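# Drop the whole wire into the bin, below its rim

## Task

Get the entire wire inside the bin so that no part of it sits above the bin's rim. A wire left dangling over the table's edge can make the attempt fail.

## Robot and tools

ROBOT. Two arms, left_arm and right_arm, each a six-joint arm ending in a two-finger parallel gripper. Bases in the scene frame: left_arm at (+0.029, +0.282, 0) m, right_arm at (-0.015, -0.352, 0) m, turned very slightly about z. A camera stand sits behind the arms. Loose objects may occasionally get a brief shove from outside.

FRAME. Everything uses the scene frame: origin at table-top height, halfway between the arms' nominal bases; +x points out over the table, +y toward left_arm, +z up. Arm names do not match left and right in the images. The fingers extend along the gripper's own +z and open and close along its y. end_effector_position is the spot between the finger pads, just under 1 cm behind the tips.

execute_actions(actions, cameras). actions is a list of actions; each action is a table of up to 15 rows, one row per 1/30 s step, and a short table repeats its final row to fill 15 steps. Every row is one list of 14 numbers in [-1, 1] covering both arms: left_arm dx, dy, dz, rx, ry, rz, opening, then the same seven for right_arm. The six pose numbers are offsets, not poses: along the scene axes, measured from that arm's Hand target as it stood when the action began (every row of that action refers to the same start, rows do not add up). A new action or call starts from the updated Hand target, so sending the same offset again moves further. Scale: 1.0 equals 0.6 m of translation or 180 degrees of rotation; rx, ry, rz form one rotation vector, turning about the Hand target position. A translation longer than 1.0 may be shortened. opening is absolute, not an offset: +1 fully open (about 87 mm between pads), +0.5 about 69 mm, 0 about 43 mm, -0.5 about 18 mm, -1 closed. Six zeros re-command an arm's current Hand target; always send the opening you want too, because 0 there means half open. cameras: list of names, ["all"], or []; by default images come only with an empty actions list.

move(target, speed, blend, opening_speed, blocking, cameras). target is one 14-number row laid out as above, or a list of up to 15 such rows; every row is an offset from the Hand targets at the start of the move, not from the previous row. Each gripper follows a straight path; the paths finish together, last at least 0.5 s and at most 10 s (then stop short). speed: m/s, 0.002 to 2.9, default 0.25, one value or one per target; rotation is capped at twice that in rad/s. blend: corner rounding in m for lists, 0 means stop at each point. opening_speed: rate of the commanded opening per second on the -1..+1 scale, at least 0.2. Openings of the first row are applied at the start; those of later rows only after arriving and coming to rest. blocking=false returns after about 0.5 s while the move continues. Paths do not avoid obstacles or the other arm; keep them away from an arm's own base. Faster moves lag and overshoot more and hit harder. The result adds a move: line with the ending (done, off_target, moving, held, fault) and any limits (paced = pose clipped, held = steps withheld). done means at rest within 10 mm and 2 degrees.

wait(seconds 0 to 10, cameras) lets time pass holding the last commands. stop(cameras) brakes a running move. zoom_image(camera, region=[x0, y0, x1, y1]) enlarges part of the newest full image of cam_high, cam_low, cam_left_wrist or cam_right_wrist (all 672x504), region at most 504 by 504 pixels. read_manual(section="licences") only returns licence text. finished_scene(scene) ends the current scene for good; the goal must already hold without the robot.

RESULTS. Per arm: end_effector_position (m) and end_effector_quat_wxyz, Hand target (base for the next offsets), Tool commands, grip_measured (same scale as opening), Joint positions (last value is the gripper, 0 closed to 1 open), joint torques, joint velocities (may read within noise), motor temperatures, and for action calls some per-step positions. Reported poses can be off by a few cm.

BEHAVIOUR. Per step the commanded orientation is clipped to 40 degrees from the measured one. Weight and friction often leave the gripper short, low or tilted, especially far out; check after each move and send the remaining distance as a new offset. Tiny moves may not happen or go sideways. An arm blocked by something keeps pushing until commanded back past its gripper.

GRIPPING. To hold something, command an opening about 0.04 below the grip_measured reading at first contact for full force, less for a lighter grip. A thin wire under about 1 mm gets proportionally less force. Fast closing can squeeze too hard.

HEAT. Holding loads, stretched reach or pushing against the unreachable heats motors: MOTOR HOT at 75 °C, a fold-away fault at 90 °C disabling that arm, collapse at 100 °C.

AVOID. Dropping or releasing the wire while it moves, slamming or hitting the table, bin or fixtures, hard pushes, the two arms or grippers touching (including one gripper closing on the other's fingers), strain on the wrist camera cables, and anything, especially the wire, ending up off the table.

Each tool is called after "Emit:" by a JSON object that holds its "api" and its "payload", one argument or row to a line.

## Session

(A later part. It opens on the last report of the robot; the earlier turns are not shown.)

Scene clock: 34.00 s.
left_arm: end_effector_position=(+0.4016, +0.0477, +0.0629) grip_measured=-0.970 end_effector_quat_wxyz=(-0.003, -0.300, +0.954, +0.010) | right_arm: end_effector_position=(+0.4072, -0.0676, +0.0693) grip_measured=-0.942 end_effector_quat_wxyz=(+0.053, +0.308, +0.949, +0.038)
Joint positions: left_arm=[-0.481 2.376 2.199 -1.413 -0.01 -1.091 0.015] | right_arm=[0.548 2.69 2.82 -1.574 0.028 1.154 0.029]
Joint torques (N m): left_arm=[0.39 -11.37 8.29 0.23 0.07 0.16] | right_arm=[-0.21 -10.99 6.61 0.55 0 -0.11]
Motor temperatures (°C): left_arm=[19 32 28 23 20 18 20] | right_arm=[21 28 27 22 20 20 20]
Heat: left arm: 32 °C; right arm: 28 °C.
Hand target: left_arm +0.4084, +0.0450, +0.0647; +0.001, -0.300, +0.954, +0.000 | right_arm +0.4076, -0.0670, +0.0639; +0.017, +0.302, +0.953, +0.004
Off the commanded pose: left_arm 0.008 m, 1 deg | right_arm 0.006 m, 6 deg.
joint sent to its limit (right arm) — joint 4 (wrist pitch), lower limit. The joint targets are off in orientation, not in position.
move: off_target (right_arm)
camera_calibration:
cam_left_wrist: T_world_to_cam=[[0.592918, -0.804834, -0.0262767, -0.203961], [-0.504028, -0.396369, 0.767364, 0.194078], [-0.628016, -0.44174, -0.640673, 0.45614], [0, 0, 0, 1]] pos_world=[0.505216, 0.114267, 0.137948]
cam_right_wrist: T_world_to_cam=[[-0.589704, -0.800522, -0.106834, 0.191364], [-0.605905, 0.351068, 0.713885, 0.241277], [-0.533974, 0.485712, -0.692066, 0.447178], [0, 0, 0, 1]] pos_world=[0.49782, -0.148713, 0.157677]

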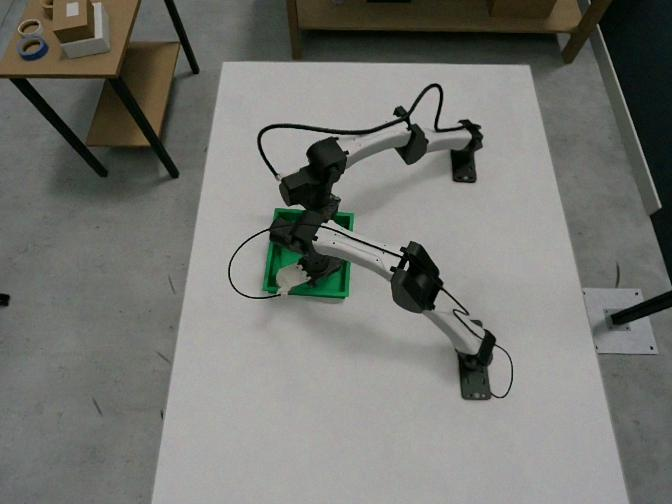

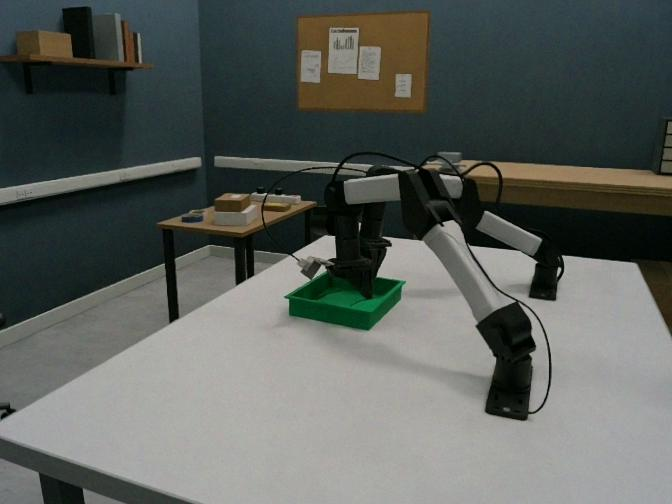

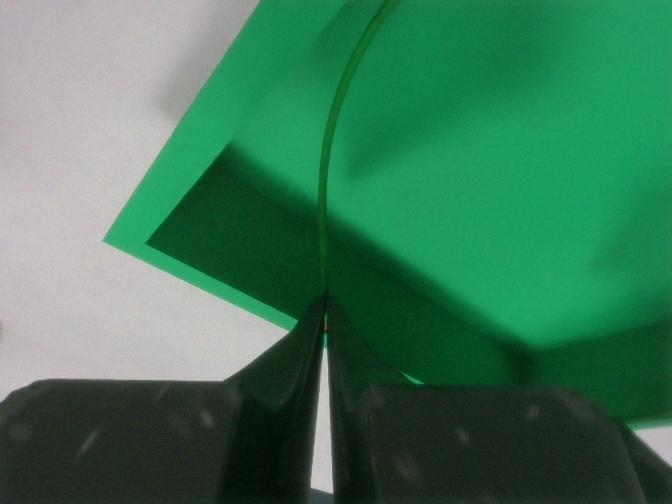

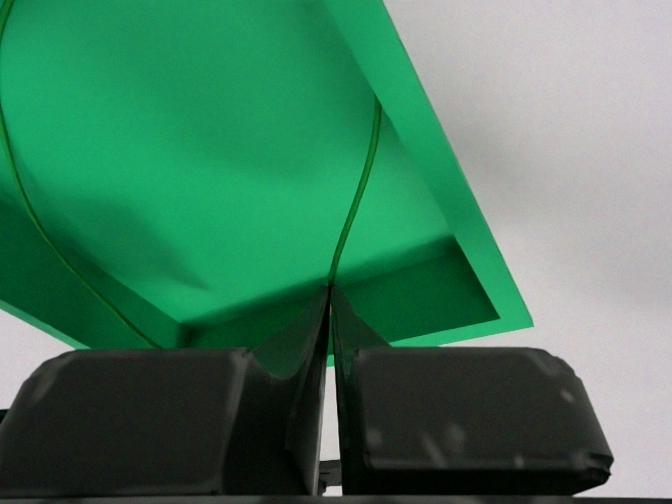

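Emit:
{"api": "move", "payload": {
  "target": [0.015,0.01,-0.047,0,0,0,-1,0.013,0.015,-0.055,0,0,0,-1],
  "cameras": ["all"],
  "speed": 0.06
}}

Emit:
{"api": "zoom_image", "payload": {
  "camera": "cam_low",
  "region": [270, 220, 430, 340]
}}

Scene clock: 35.70 s.
left_arm: end_effector_position=(+0.4177, +0.0493, +0.0438) grip_measured=-0.970 end_effector_quat_wxyz=(+0.009, -0.300, +0.954, -0.002) | right_arm: end_effector_position=(+0.4119, -0.0649, +0.0377) grip_measured=-0.942 end_effector_quat_wxyz=(+0.043, +0.308, +0.950, +0.027)
Joint positions: left_arm=[-0.462 2.402 2.172 -1.325 -0.01 -1.071 0.015] | right_arm=[0.548 2.765 2.84 -1.547 0.028 1.154 0.029]
Joint torques (N m): left_arm=[0.5 -11.49 5.14 0.34 0.06 0.18] | right_arm=[0.57 -11.12 6.74 0.73 0.02 -0.04]
Heat: left arm: 33 °C; right arm: 29 °C.
Hand target: left_arm +0.4173, +0.0509, +0.0364; +0.001, -0.299, +0.954, +0.000 | right_arm +0.4154, -0.0580, +0.0308; +0.017, +0.302, +0.953, +0.004
Off the commanded pose: left_arm 0.007 m, 1 deg | right_arm 0.010 m, 4 deg.
elbow stopped short (right arm): the move would have taken joint 3 (elbow) straighter than the controller allows.
move: off_target (right_arm)
camera_calibration:
cam_left_wrist: T_world_to_cam=[[0.592368, -0.805658, 0.00386283, -0.21368], [-0.527321, -0.384084, 0.7579, 0.226938], [-0.609124, -0.450993, -0.65236, 0.447805], [0, 0, 0, 1]] pos_world=[0.519016, 0.116967, 0.120959]
cam_right_wrist: T_world_to_cam=[[-0.591728, -0.80209, -0.0806791, 0.192682], [-0.588313, 0.361249, 0.723455, 0.25871], [-0.551131, 0.475553, -0.685641, 0.432685], [0, 0, 0, 1]] pos_world=[0.504684, -0.144675, 0.125047]

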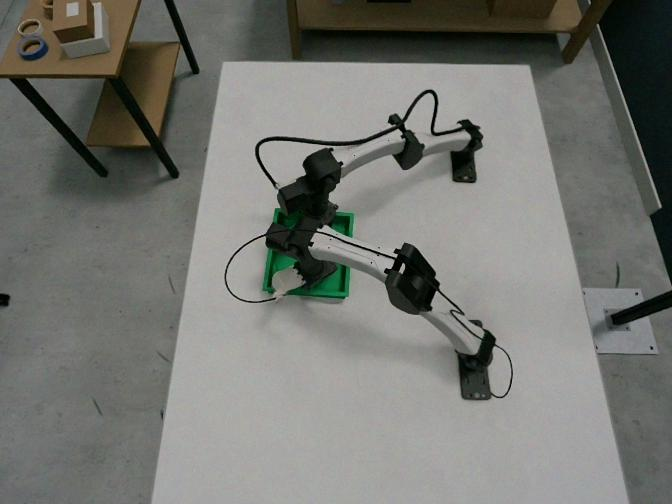

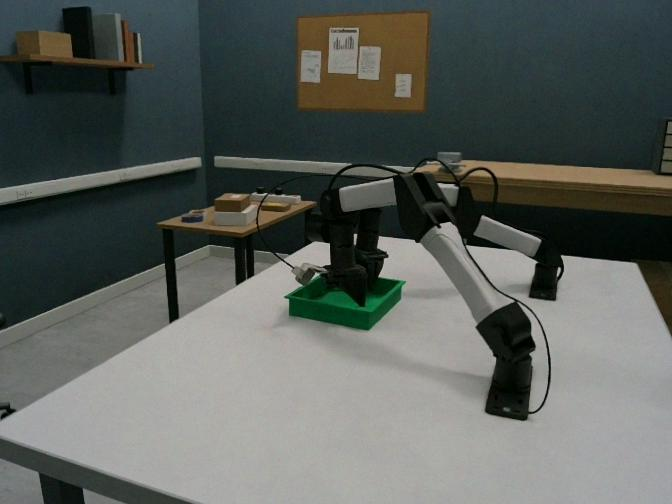

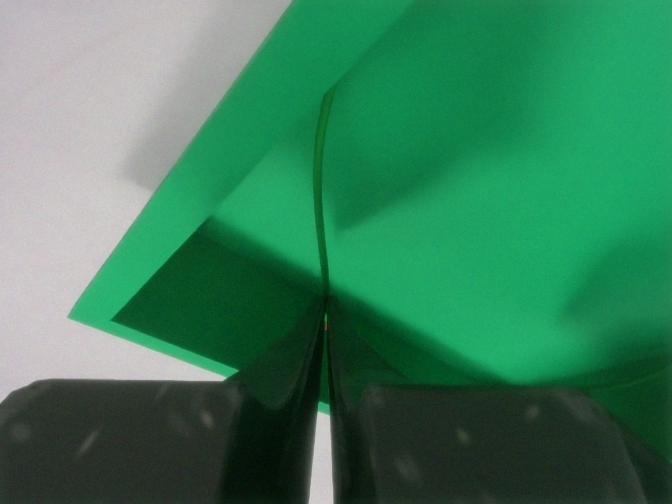

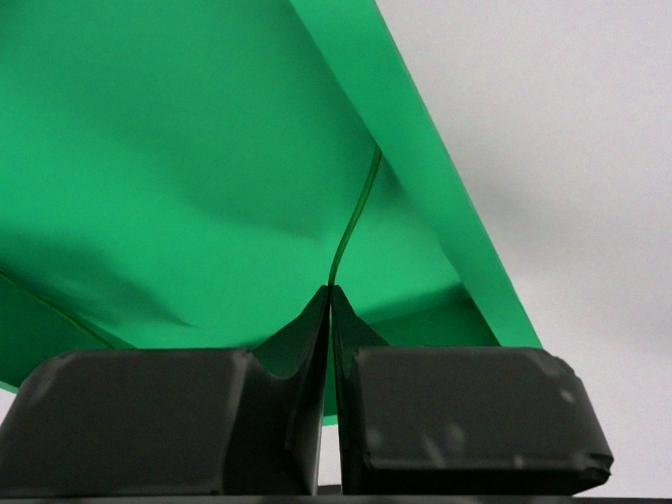

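Scaled by 3.150 from the camera's 672x504 image, which has a finer 960x720 frame.

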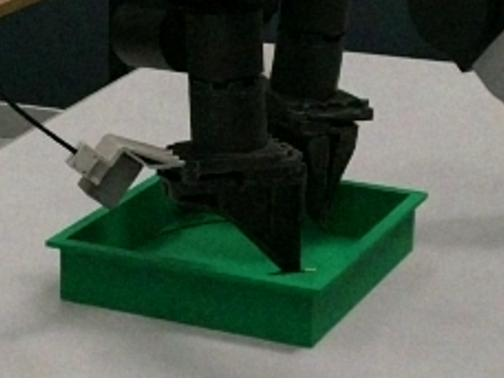

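Emit:
{"api": "move", "payload": {
  "target": [0,0,-0.033,0,0,0,-1,0,0,-0.025,0,0,0,-1],
  "cameras": ["all"],
  "speed": 0.05
}}

Emit:
{"api": "zoom_image", "payload": {
  "camera": "cam_low",
  "region": [270, 220, 430, 340]
}}

Scene clock: 37.37 s.
left_arm: end_effector_position=(+0.4185, +0.0489, +0.0263) grip_measured=-0.970 end_effector_quat_wxyz=(+0.011, -0.300, +0.954, -0.004) | right_arm: end_effector_position=(+0.4122, -0.0645, +0.0239) grip_measured=-0.942 end_effector_quat_wxyz=(+0.038, +0.308, +0.950, +0.021)
Joint positions: left_arm=[-0.462 2.402 2.102 -1.251 -0.01 -1.071 0.015] | right_arm=[0.549 2.793 2.84 -1.536 0.028 1.154 0.029]
Joint torques (N m): left_arm=[0.47 -11.04 5.03 0.32 0.07 0.15] | right_arm=[0.53 -11.03 6.76 0.7 0.01 -0.06]
Heat: left arm: 34 °C; right arm: 29 °C.
Hand target: left_arm +0.4173, +0.0509, +0.0166; +0.001, -0.299, +0.954, +0.000 | right_arm +0.4153, -0.0580, +0.0158; +0.017, +0.302, +0.953, +0.004
Off the commanded pose: left_arm 0.010 m, 1 deg | right_arm 0.011 m, 3 deg.
elbow stopped short (right arm): the move would have taken joint 3 (elbow) straighter than the controller allows.
move: off_target (right_arm)
camera_calibration:
cam_left_wrist: T_world_to_cam=[[0.592043, -0.80586, 0.00863313, -0.214453], [-0.531123, -0.382099, 0.756247, 0.242036], [-0.60613, -0.452316, -0.65423, 0.435548], [0, 0, 0, 1]] pos_world=[0.519515, 0.116667, 0.103761]
cam_right_wrist: T_world_to_cam=[[-0.592464, -0.802976, -0.0649294, 0.191959], [-0.577671, 0.36728, 0.728974, 0.264675], [-0.561501, 0.469398, -0.681456, 0.426889], [0, 0, 0, 1]] pos_world=[0.506322, -0.143452, 0.110428]

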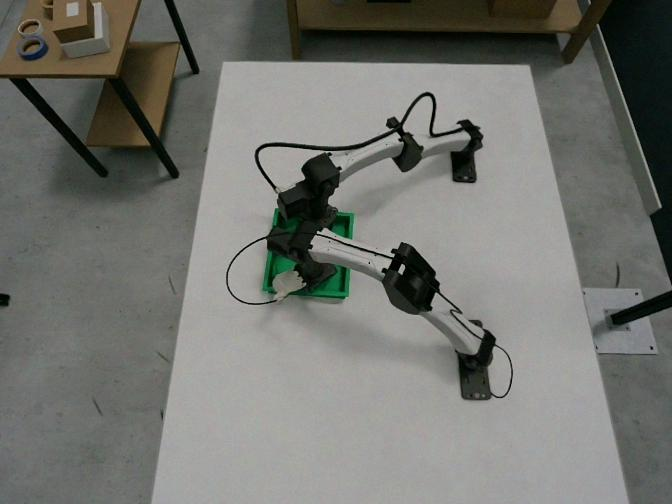

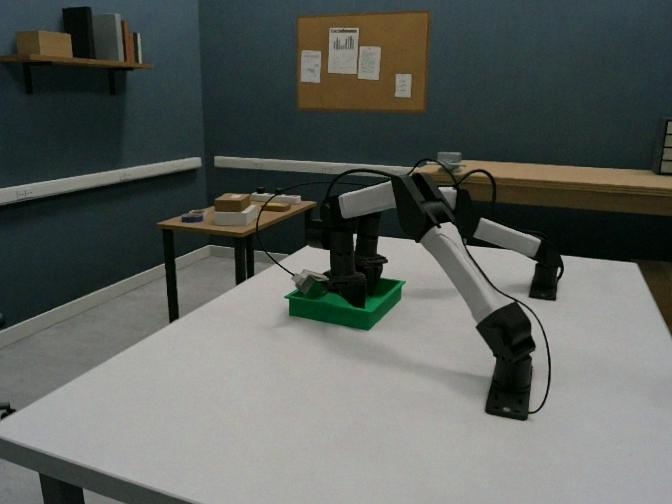

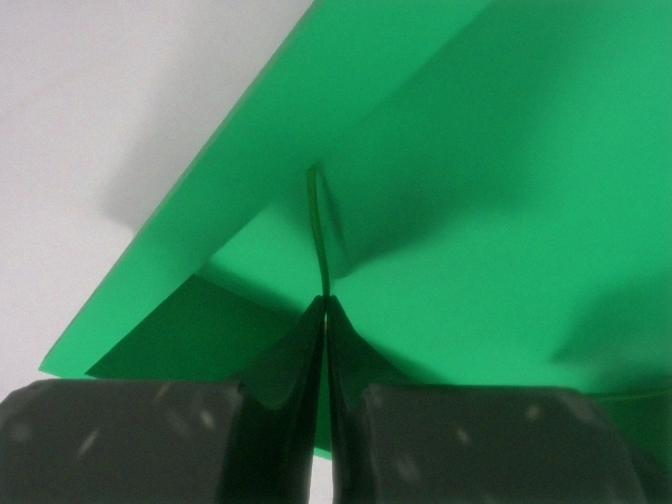

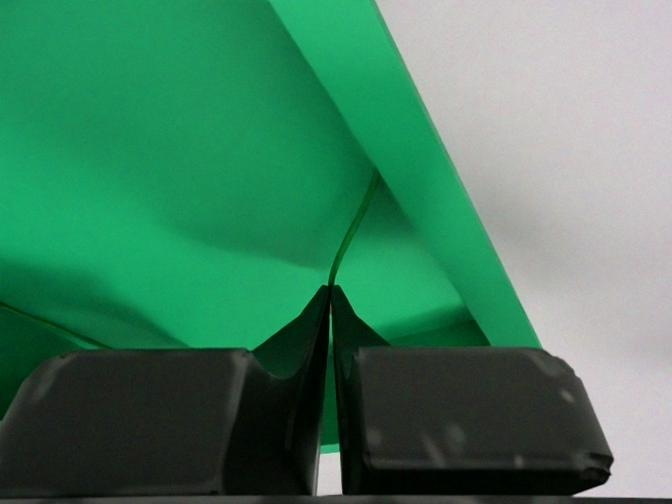

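Scaled by 3.150 from the camera's 672x504 image, which has a finer 960x720 frame.

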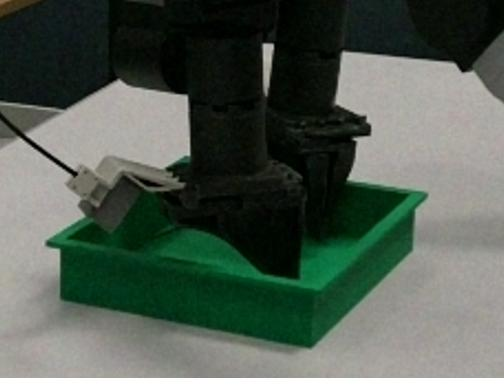

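Emit:
{"api": "move", "payload": {
  "target": [0,0,0,0,0,0,-0.6,0,0,0,0,0,0,-0.6],
  "cameras": ["cam_low","cam_left_wrist","cam_right_wrist"],
  "opening_speed": 0.3
}}

Emit:
{"api": "zoom_image", "payload": {
  "camera": "cam_low",
  "region": [270, 220, 430, 340]
}}

Scene clock: 39.17 s.
left_arm: end_effector_position=(+0.4187, +0.0488, +0.0263) grip_measured=-0.600 end_effector_quat_wxyz=(+0.011, -0.300, +0.954, -0.004) | right_arm: end_effector_position=(+0.4124, -0.0643, +0.0239) grip_measured=-0.600 end_effector_quat_wxyz=(+0.038, +0.308, +0.950, +0.021)
Joint positions: left_arm=[-0.462 2.402 2.102 -1.25 -0.01 -1.071 0.2] | right_arm=[0.549 2.793 2.84 -1.535 0.028 1.154 0.2]
Joint torques (N m): left_arm=[0.47 -11.04 5.07 0.33 0.07 0.13] | right_arm=[0.54 -11.03 6.76 0.7 0.03 -0.06]
Heat: left arm: 34 °C; right arm: 30 °C.
Hand target: left_arm +0.4173, +0.0509, +0.0166; +0.001, -0.299, +0.954, +0.000 | right_arm +0.4153, -0.0580, +0.0158; +0.017, +0.302, +0.953, +0.004
Off the commanded pose: left_arm 0.010 m, 1 deg | right_arm 0.011 m, 3 deg.
elbow stopped short (right arm): the move would have taken joint 3 (elbow) straighter than the controller allows.
move: off_target (right_arm)
camera_calibration:
cam_left_wrist: T_world_to_cam=[[0.591981, -0.805895, 0.00962608, -0.214719], [-0.531897, -0.381683, 0.755912, 0.242493], [-0.605512, -0.452606, -0.654602, 0.435375], [0, 0, 0, 1]] pos_world=[0.519715, 0.116567, 0.103761]
cam_right_wrist: T_world_to_cam=[[-0.592435, -0.802913, -0.0659682, 0.192212], [-0.578383, 0.366901, 0.728599, 0.264969], [-0.560798, 0.469803, -0.681756, 0.426701], [0, 0, 0, 1]] pos_world=[0.50642, -0.143354, 0.11053]
Images, in order (width x height): cam_low 672x504, cam_left_wrist 672x504, cam_right_wrist 672x504.

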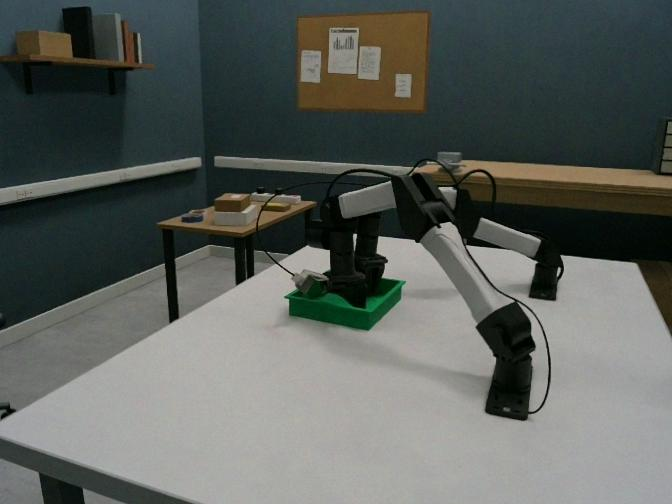

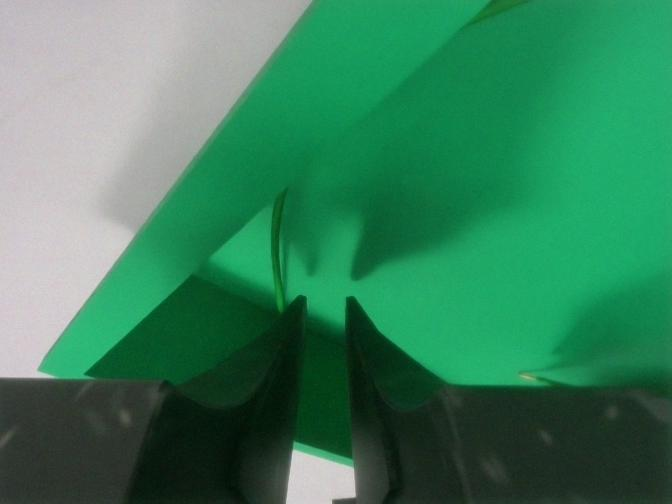

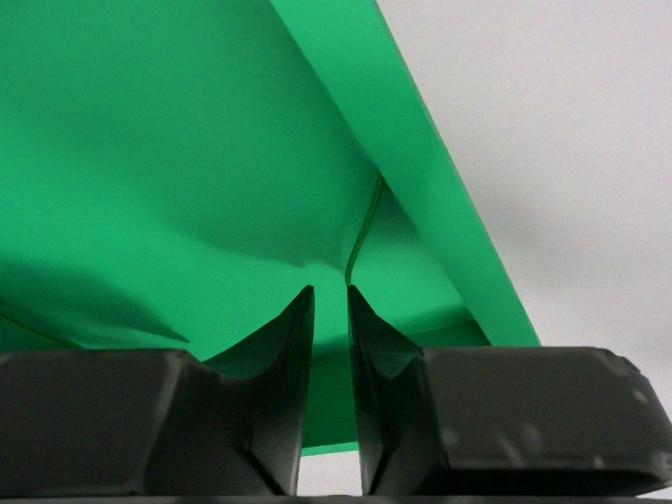

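Scaled by 3.150 from the camera's 672x504 image, which has a finer 960x720 frame.

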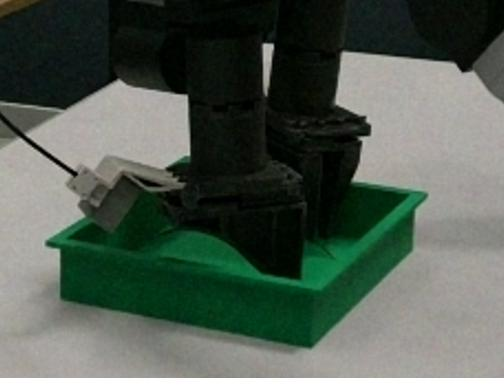

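Emit:
{"api": "move", "payload": {
  "target": [
    [0,0,0.1,0,0,0,-0.6,0,0,0.1,0,0,0,-0.6],
    [-0.08,0.1,0.22,0,0,0,-0.6,-0.1,-0.1,0.22,0,0,0,-0.6],
    [-0.23,0.25,0.22,0,0,0,-0.6,-0.25,-0.2,0.22,0,0,0,-0.6]
  ],
  "cameras": ["all"],
  "speed": [0.08,0.2,0.25],
  "blend": 0.02
}}

Emit:
{"api": "zoom_image", "payload": {
  "camera": "cam_low",
  "region": [270, 220, 430, 340]
}}

Emit:
{"api": "zoom_image", "payload": {
  "camera": "cam_high",
  "region": [250, 190, 370, 310]
}}

Scene clock: 42.37 s.
left_arm: end_effector_position=(+0.2805, +0.2008, +0.1442) grip_measured=-0.600 end_effector_quat_wxyz=(-0.008, -0.301, +0.954, +0.009) | right_arm: end_effector_position=(+0.2667, -0.1776, +0.1461) grip_measured=-0.600 end_effector_quat_wxyz=(+0.015, +0.303, +0.953, -0.004)
Joint positions: left_arm=[-0.202 1.665 1.491 -1.42 -0.008 -0.813 0.2] | right_arm=[0.478 1.859 1.739 -1.435 0.026 1.073 0.2]
Joint torques (N m): left_arm=[0.32 -9.07 4.97 0.27 0.07 0.18] | right_arm=[-0.17 -9.48 3.52 0.56 0.04 -0.11]
Heat: left arm: 36 °C; right arm: 31 °C.
Hand target: left_arm +0.2792, +0.2010, +0.1486; +0.001, -0.299, +0.954, +0.000 | right_arm +0.2653, -0.1779, +0.1478; +0.017, +0.302, +0.953, +0.004
Off the commanded pose: left_arm 0.005 m, 1 deg | right_arm 0.002 m, 1 deg.
elbow stopped short (right arm): the move would have taken joint 3 (elbow) straighter than the controller allows.
move: done
camera_calibration:
cam_left_wrist: T_world_to_cam=[[0.593793, -0.804158, -0.02719, -0.00712826], [-0.497313, -0.393364, 0.773269, 0.127985], [-0.632526, -0.44564, -0.633495, 0.50075], [0, 0, 0, 1]] pos_world=[0.384618, 0.267766, 0.218062]
cam_right_wrist: T_world_to_cam=[[-0.586128, -0.810212, -0.00318185, 0.0108206], [-0.538036, 0.386287, 0.749199, 0.122894], [-0.605781, 0.440839, -0.662337, 0.485526], [0, 0, 0, 1]] pos_world=[0.366586, -0.252744, 0.229544]

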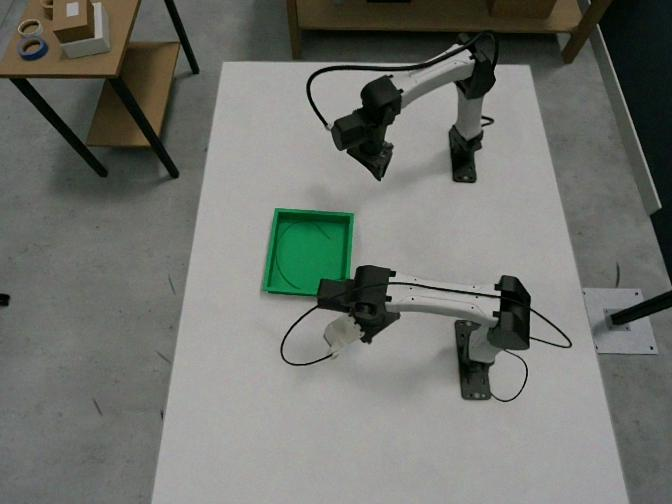

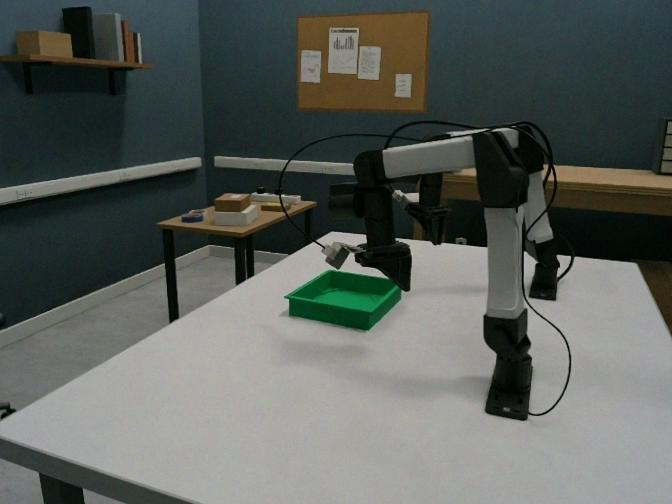

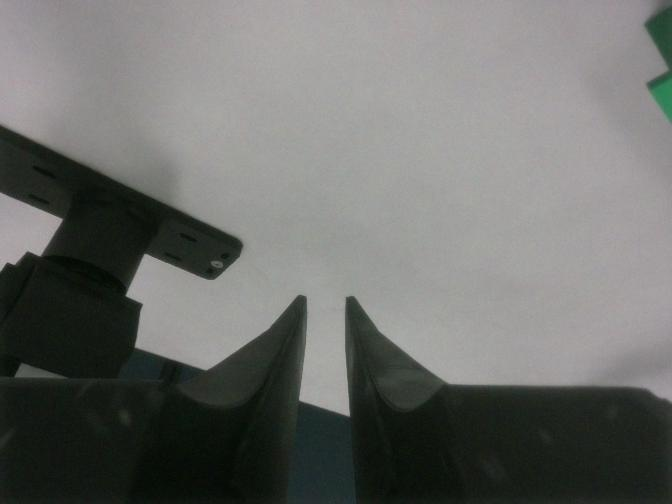

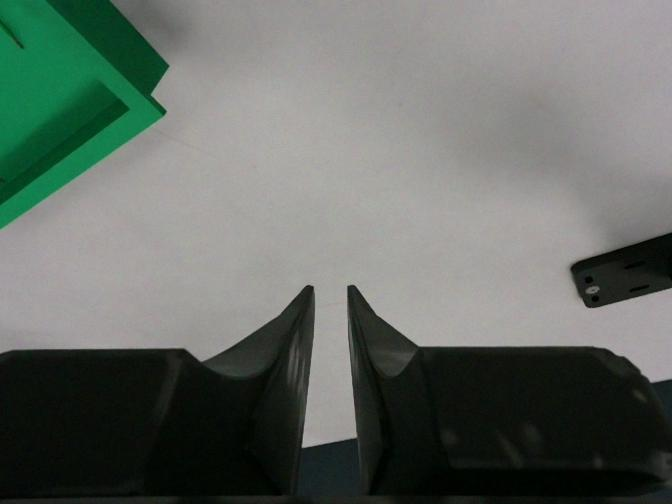

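Scaled by 3.150 from the camera's 672x504 image, which has a finer 960x720 frame.

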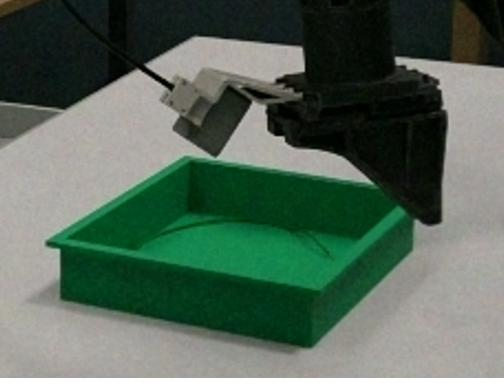

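Scaled by 4.200 from the camera's 672x504 image, which has a finer 960x720 frame.

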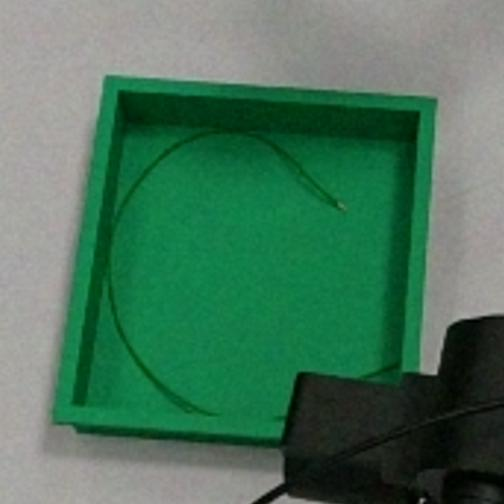

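Emit:
{"api": "move", "payload": {
  "target": [0,0.15,0,0,0,0,-0.6,0,0,0,0,0,0,-0.6],
  "cameras": ["cam_high","cam_low"]
}}

Emit:
{"api": "zoom_image", "payload": {
  "camera": "cam_high",
  "region": [250, 190, 370, 310]
}}

Emit:
{"api": "zoom_image", "payload": {
  "camera": "cam_low",
  "region": [270, 240, 430, 340]
}}

Scene clock: 44.17 s.
left_arm: end_effector_position=(+0.2788, +0.2910, +0.1403) grip_measured=-0.600 end_effector_quat_wxyz=(-0.018, -0.302, +0.953, +0.006) | right_arm: end_effector_position=(+0.2667, -0.1775, +0.1461) grip_measured=-0.600 end_effector_quat_wxyz=(+0.015, +0.303, +0.953, -0.004)
Joint positions: left_arm=[0.114 1.657 1.464 -1.415 -0.005 -0.5 0.2] | right_arm=[0.478 1.859 1.739 -1.434 0.026 1.073 0.2]
Joint torques (N m): left_arm=[0.13 -9.66 5.97 0.22 0.06 0.17] | right_arm=[-0.18 -9.51 3.47 0.59 0.03 -0.11]
Heat: left arm: 36 °C; right arm: 32 °C.
Hand target: left_arm +0.2793, +0.2909, +0.1485; +0.001, -0.299, +0.954, +0.000 | right_arm +0.2653, -0.1779, +0.1478; +0.017, +0.302, +0.953, +0.004
Off the commanded pose: left_arm 0.008 m, 2 deg | right_arm 0.002 m, 1 deg.
move: done
Images, in order (width x height): cam_high 672x504, cam_low 672x504.

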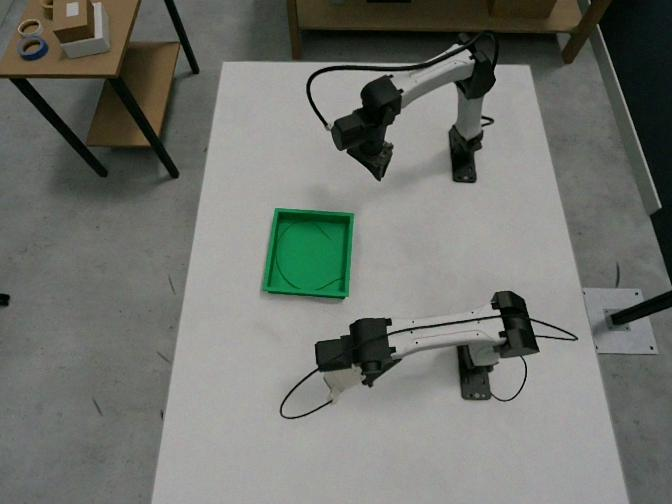

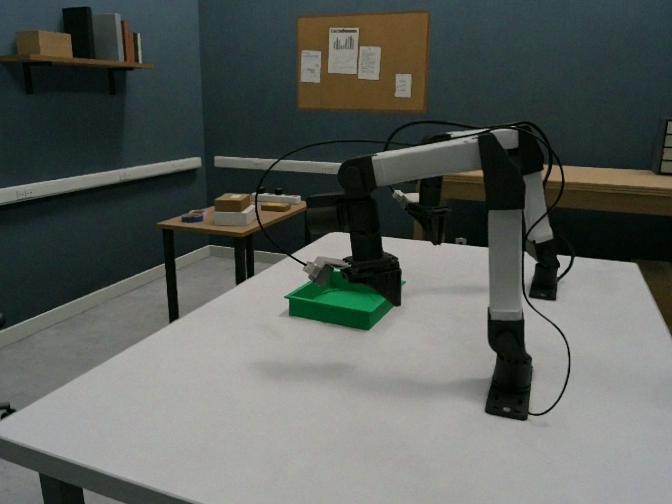

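Scaled by 4.200 from the camera's 672x504 image, which has a finer 960x720 frame.

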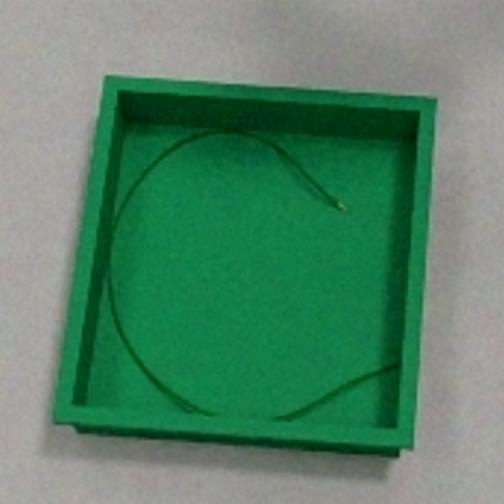

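Scaled by 3.150 from the camera's 672x504 image, which has a finer 960x720 frame.

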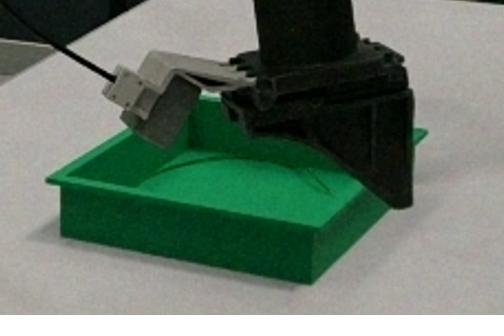

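All of it lies inside the bin, below the rim.

Emit:
{"api": "finished_scene", "payload": {
  "scene": 2
}}

The scene is finished: the task was done.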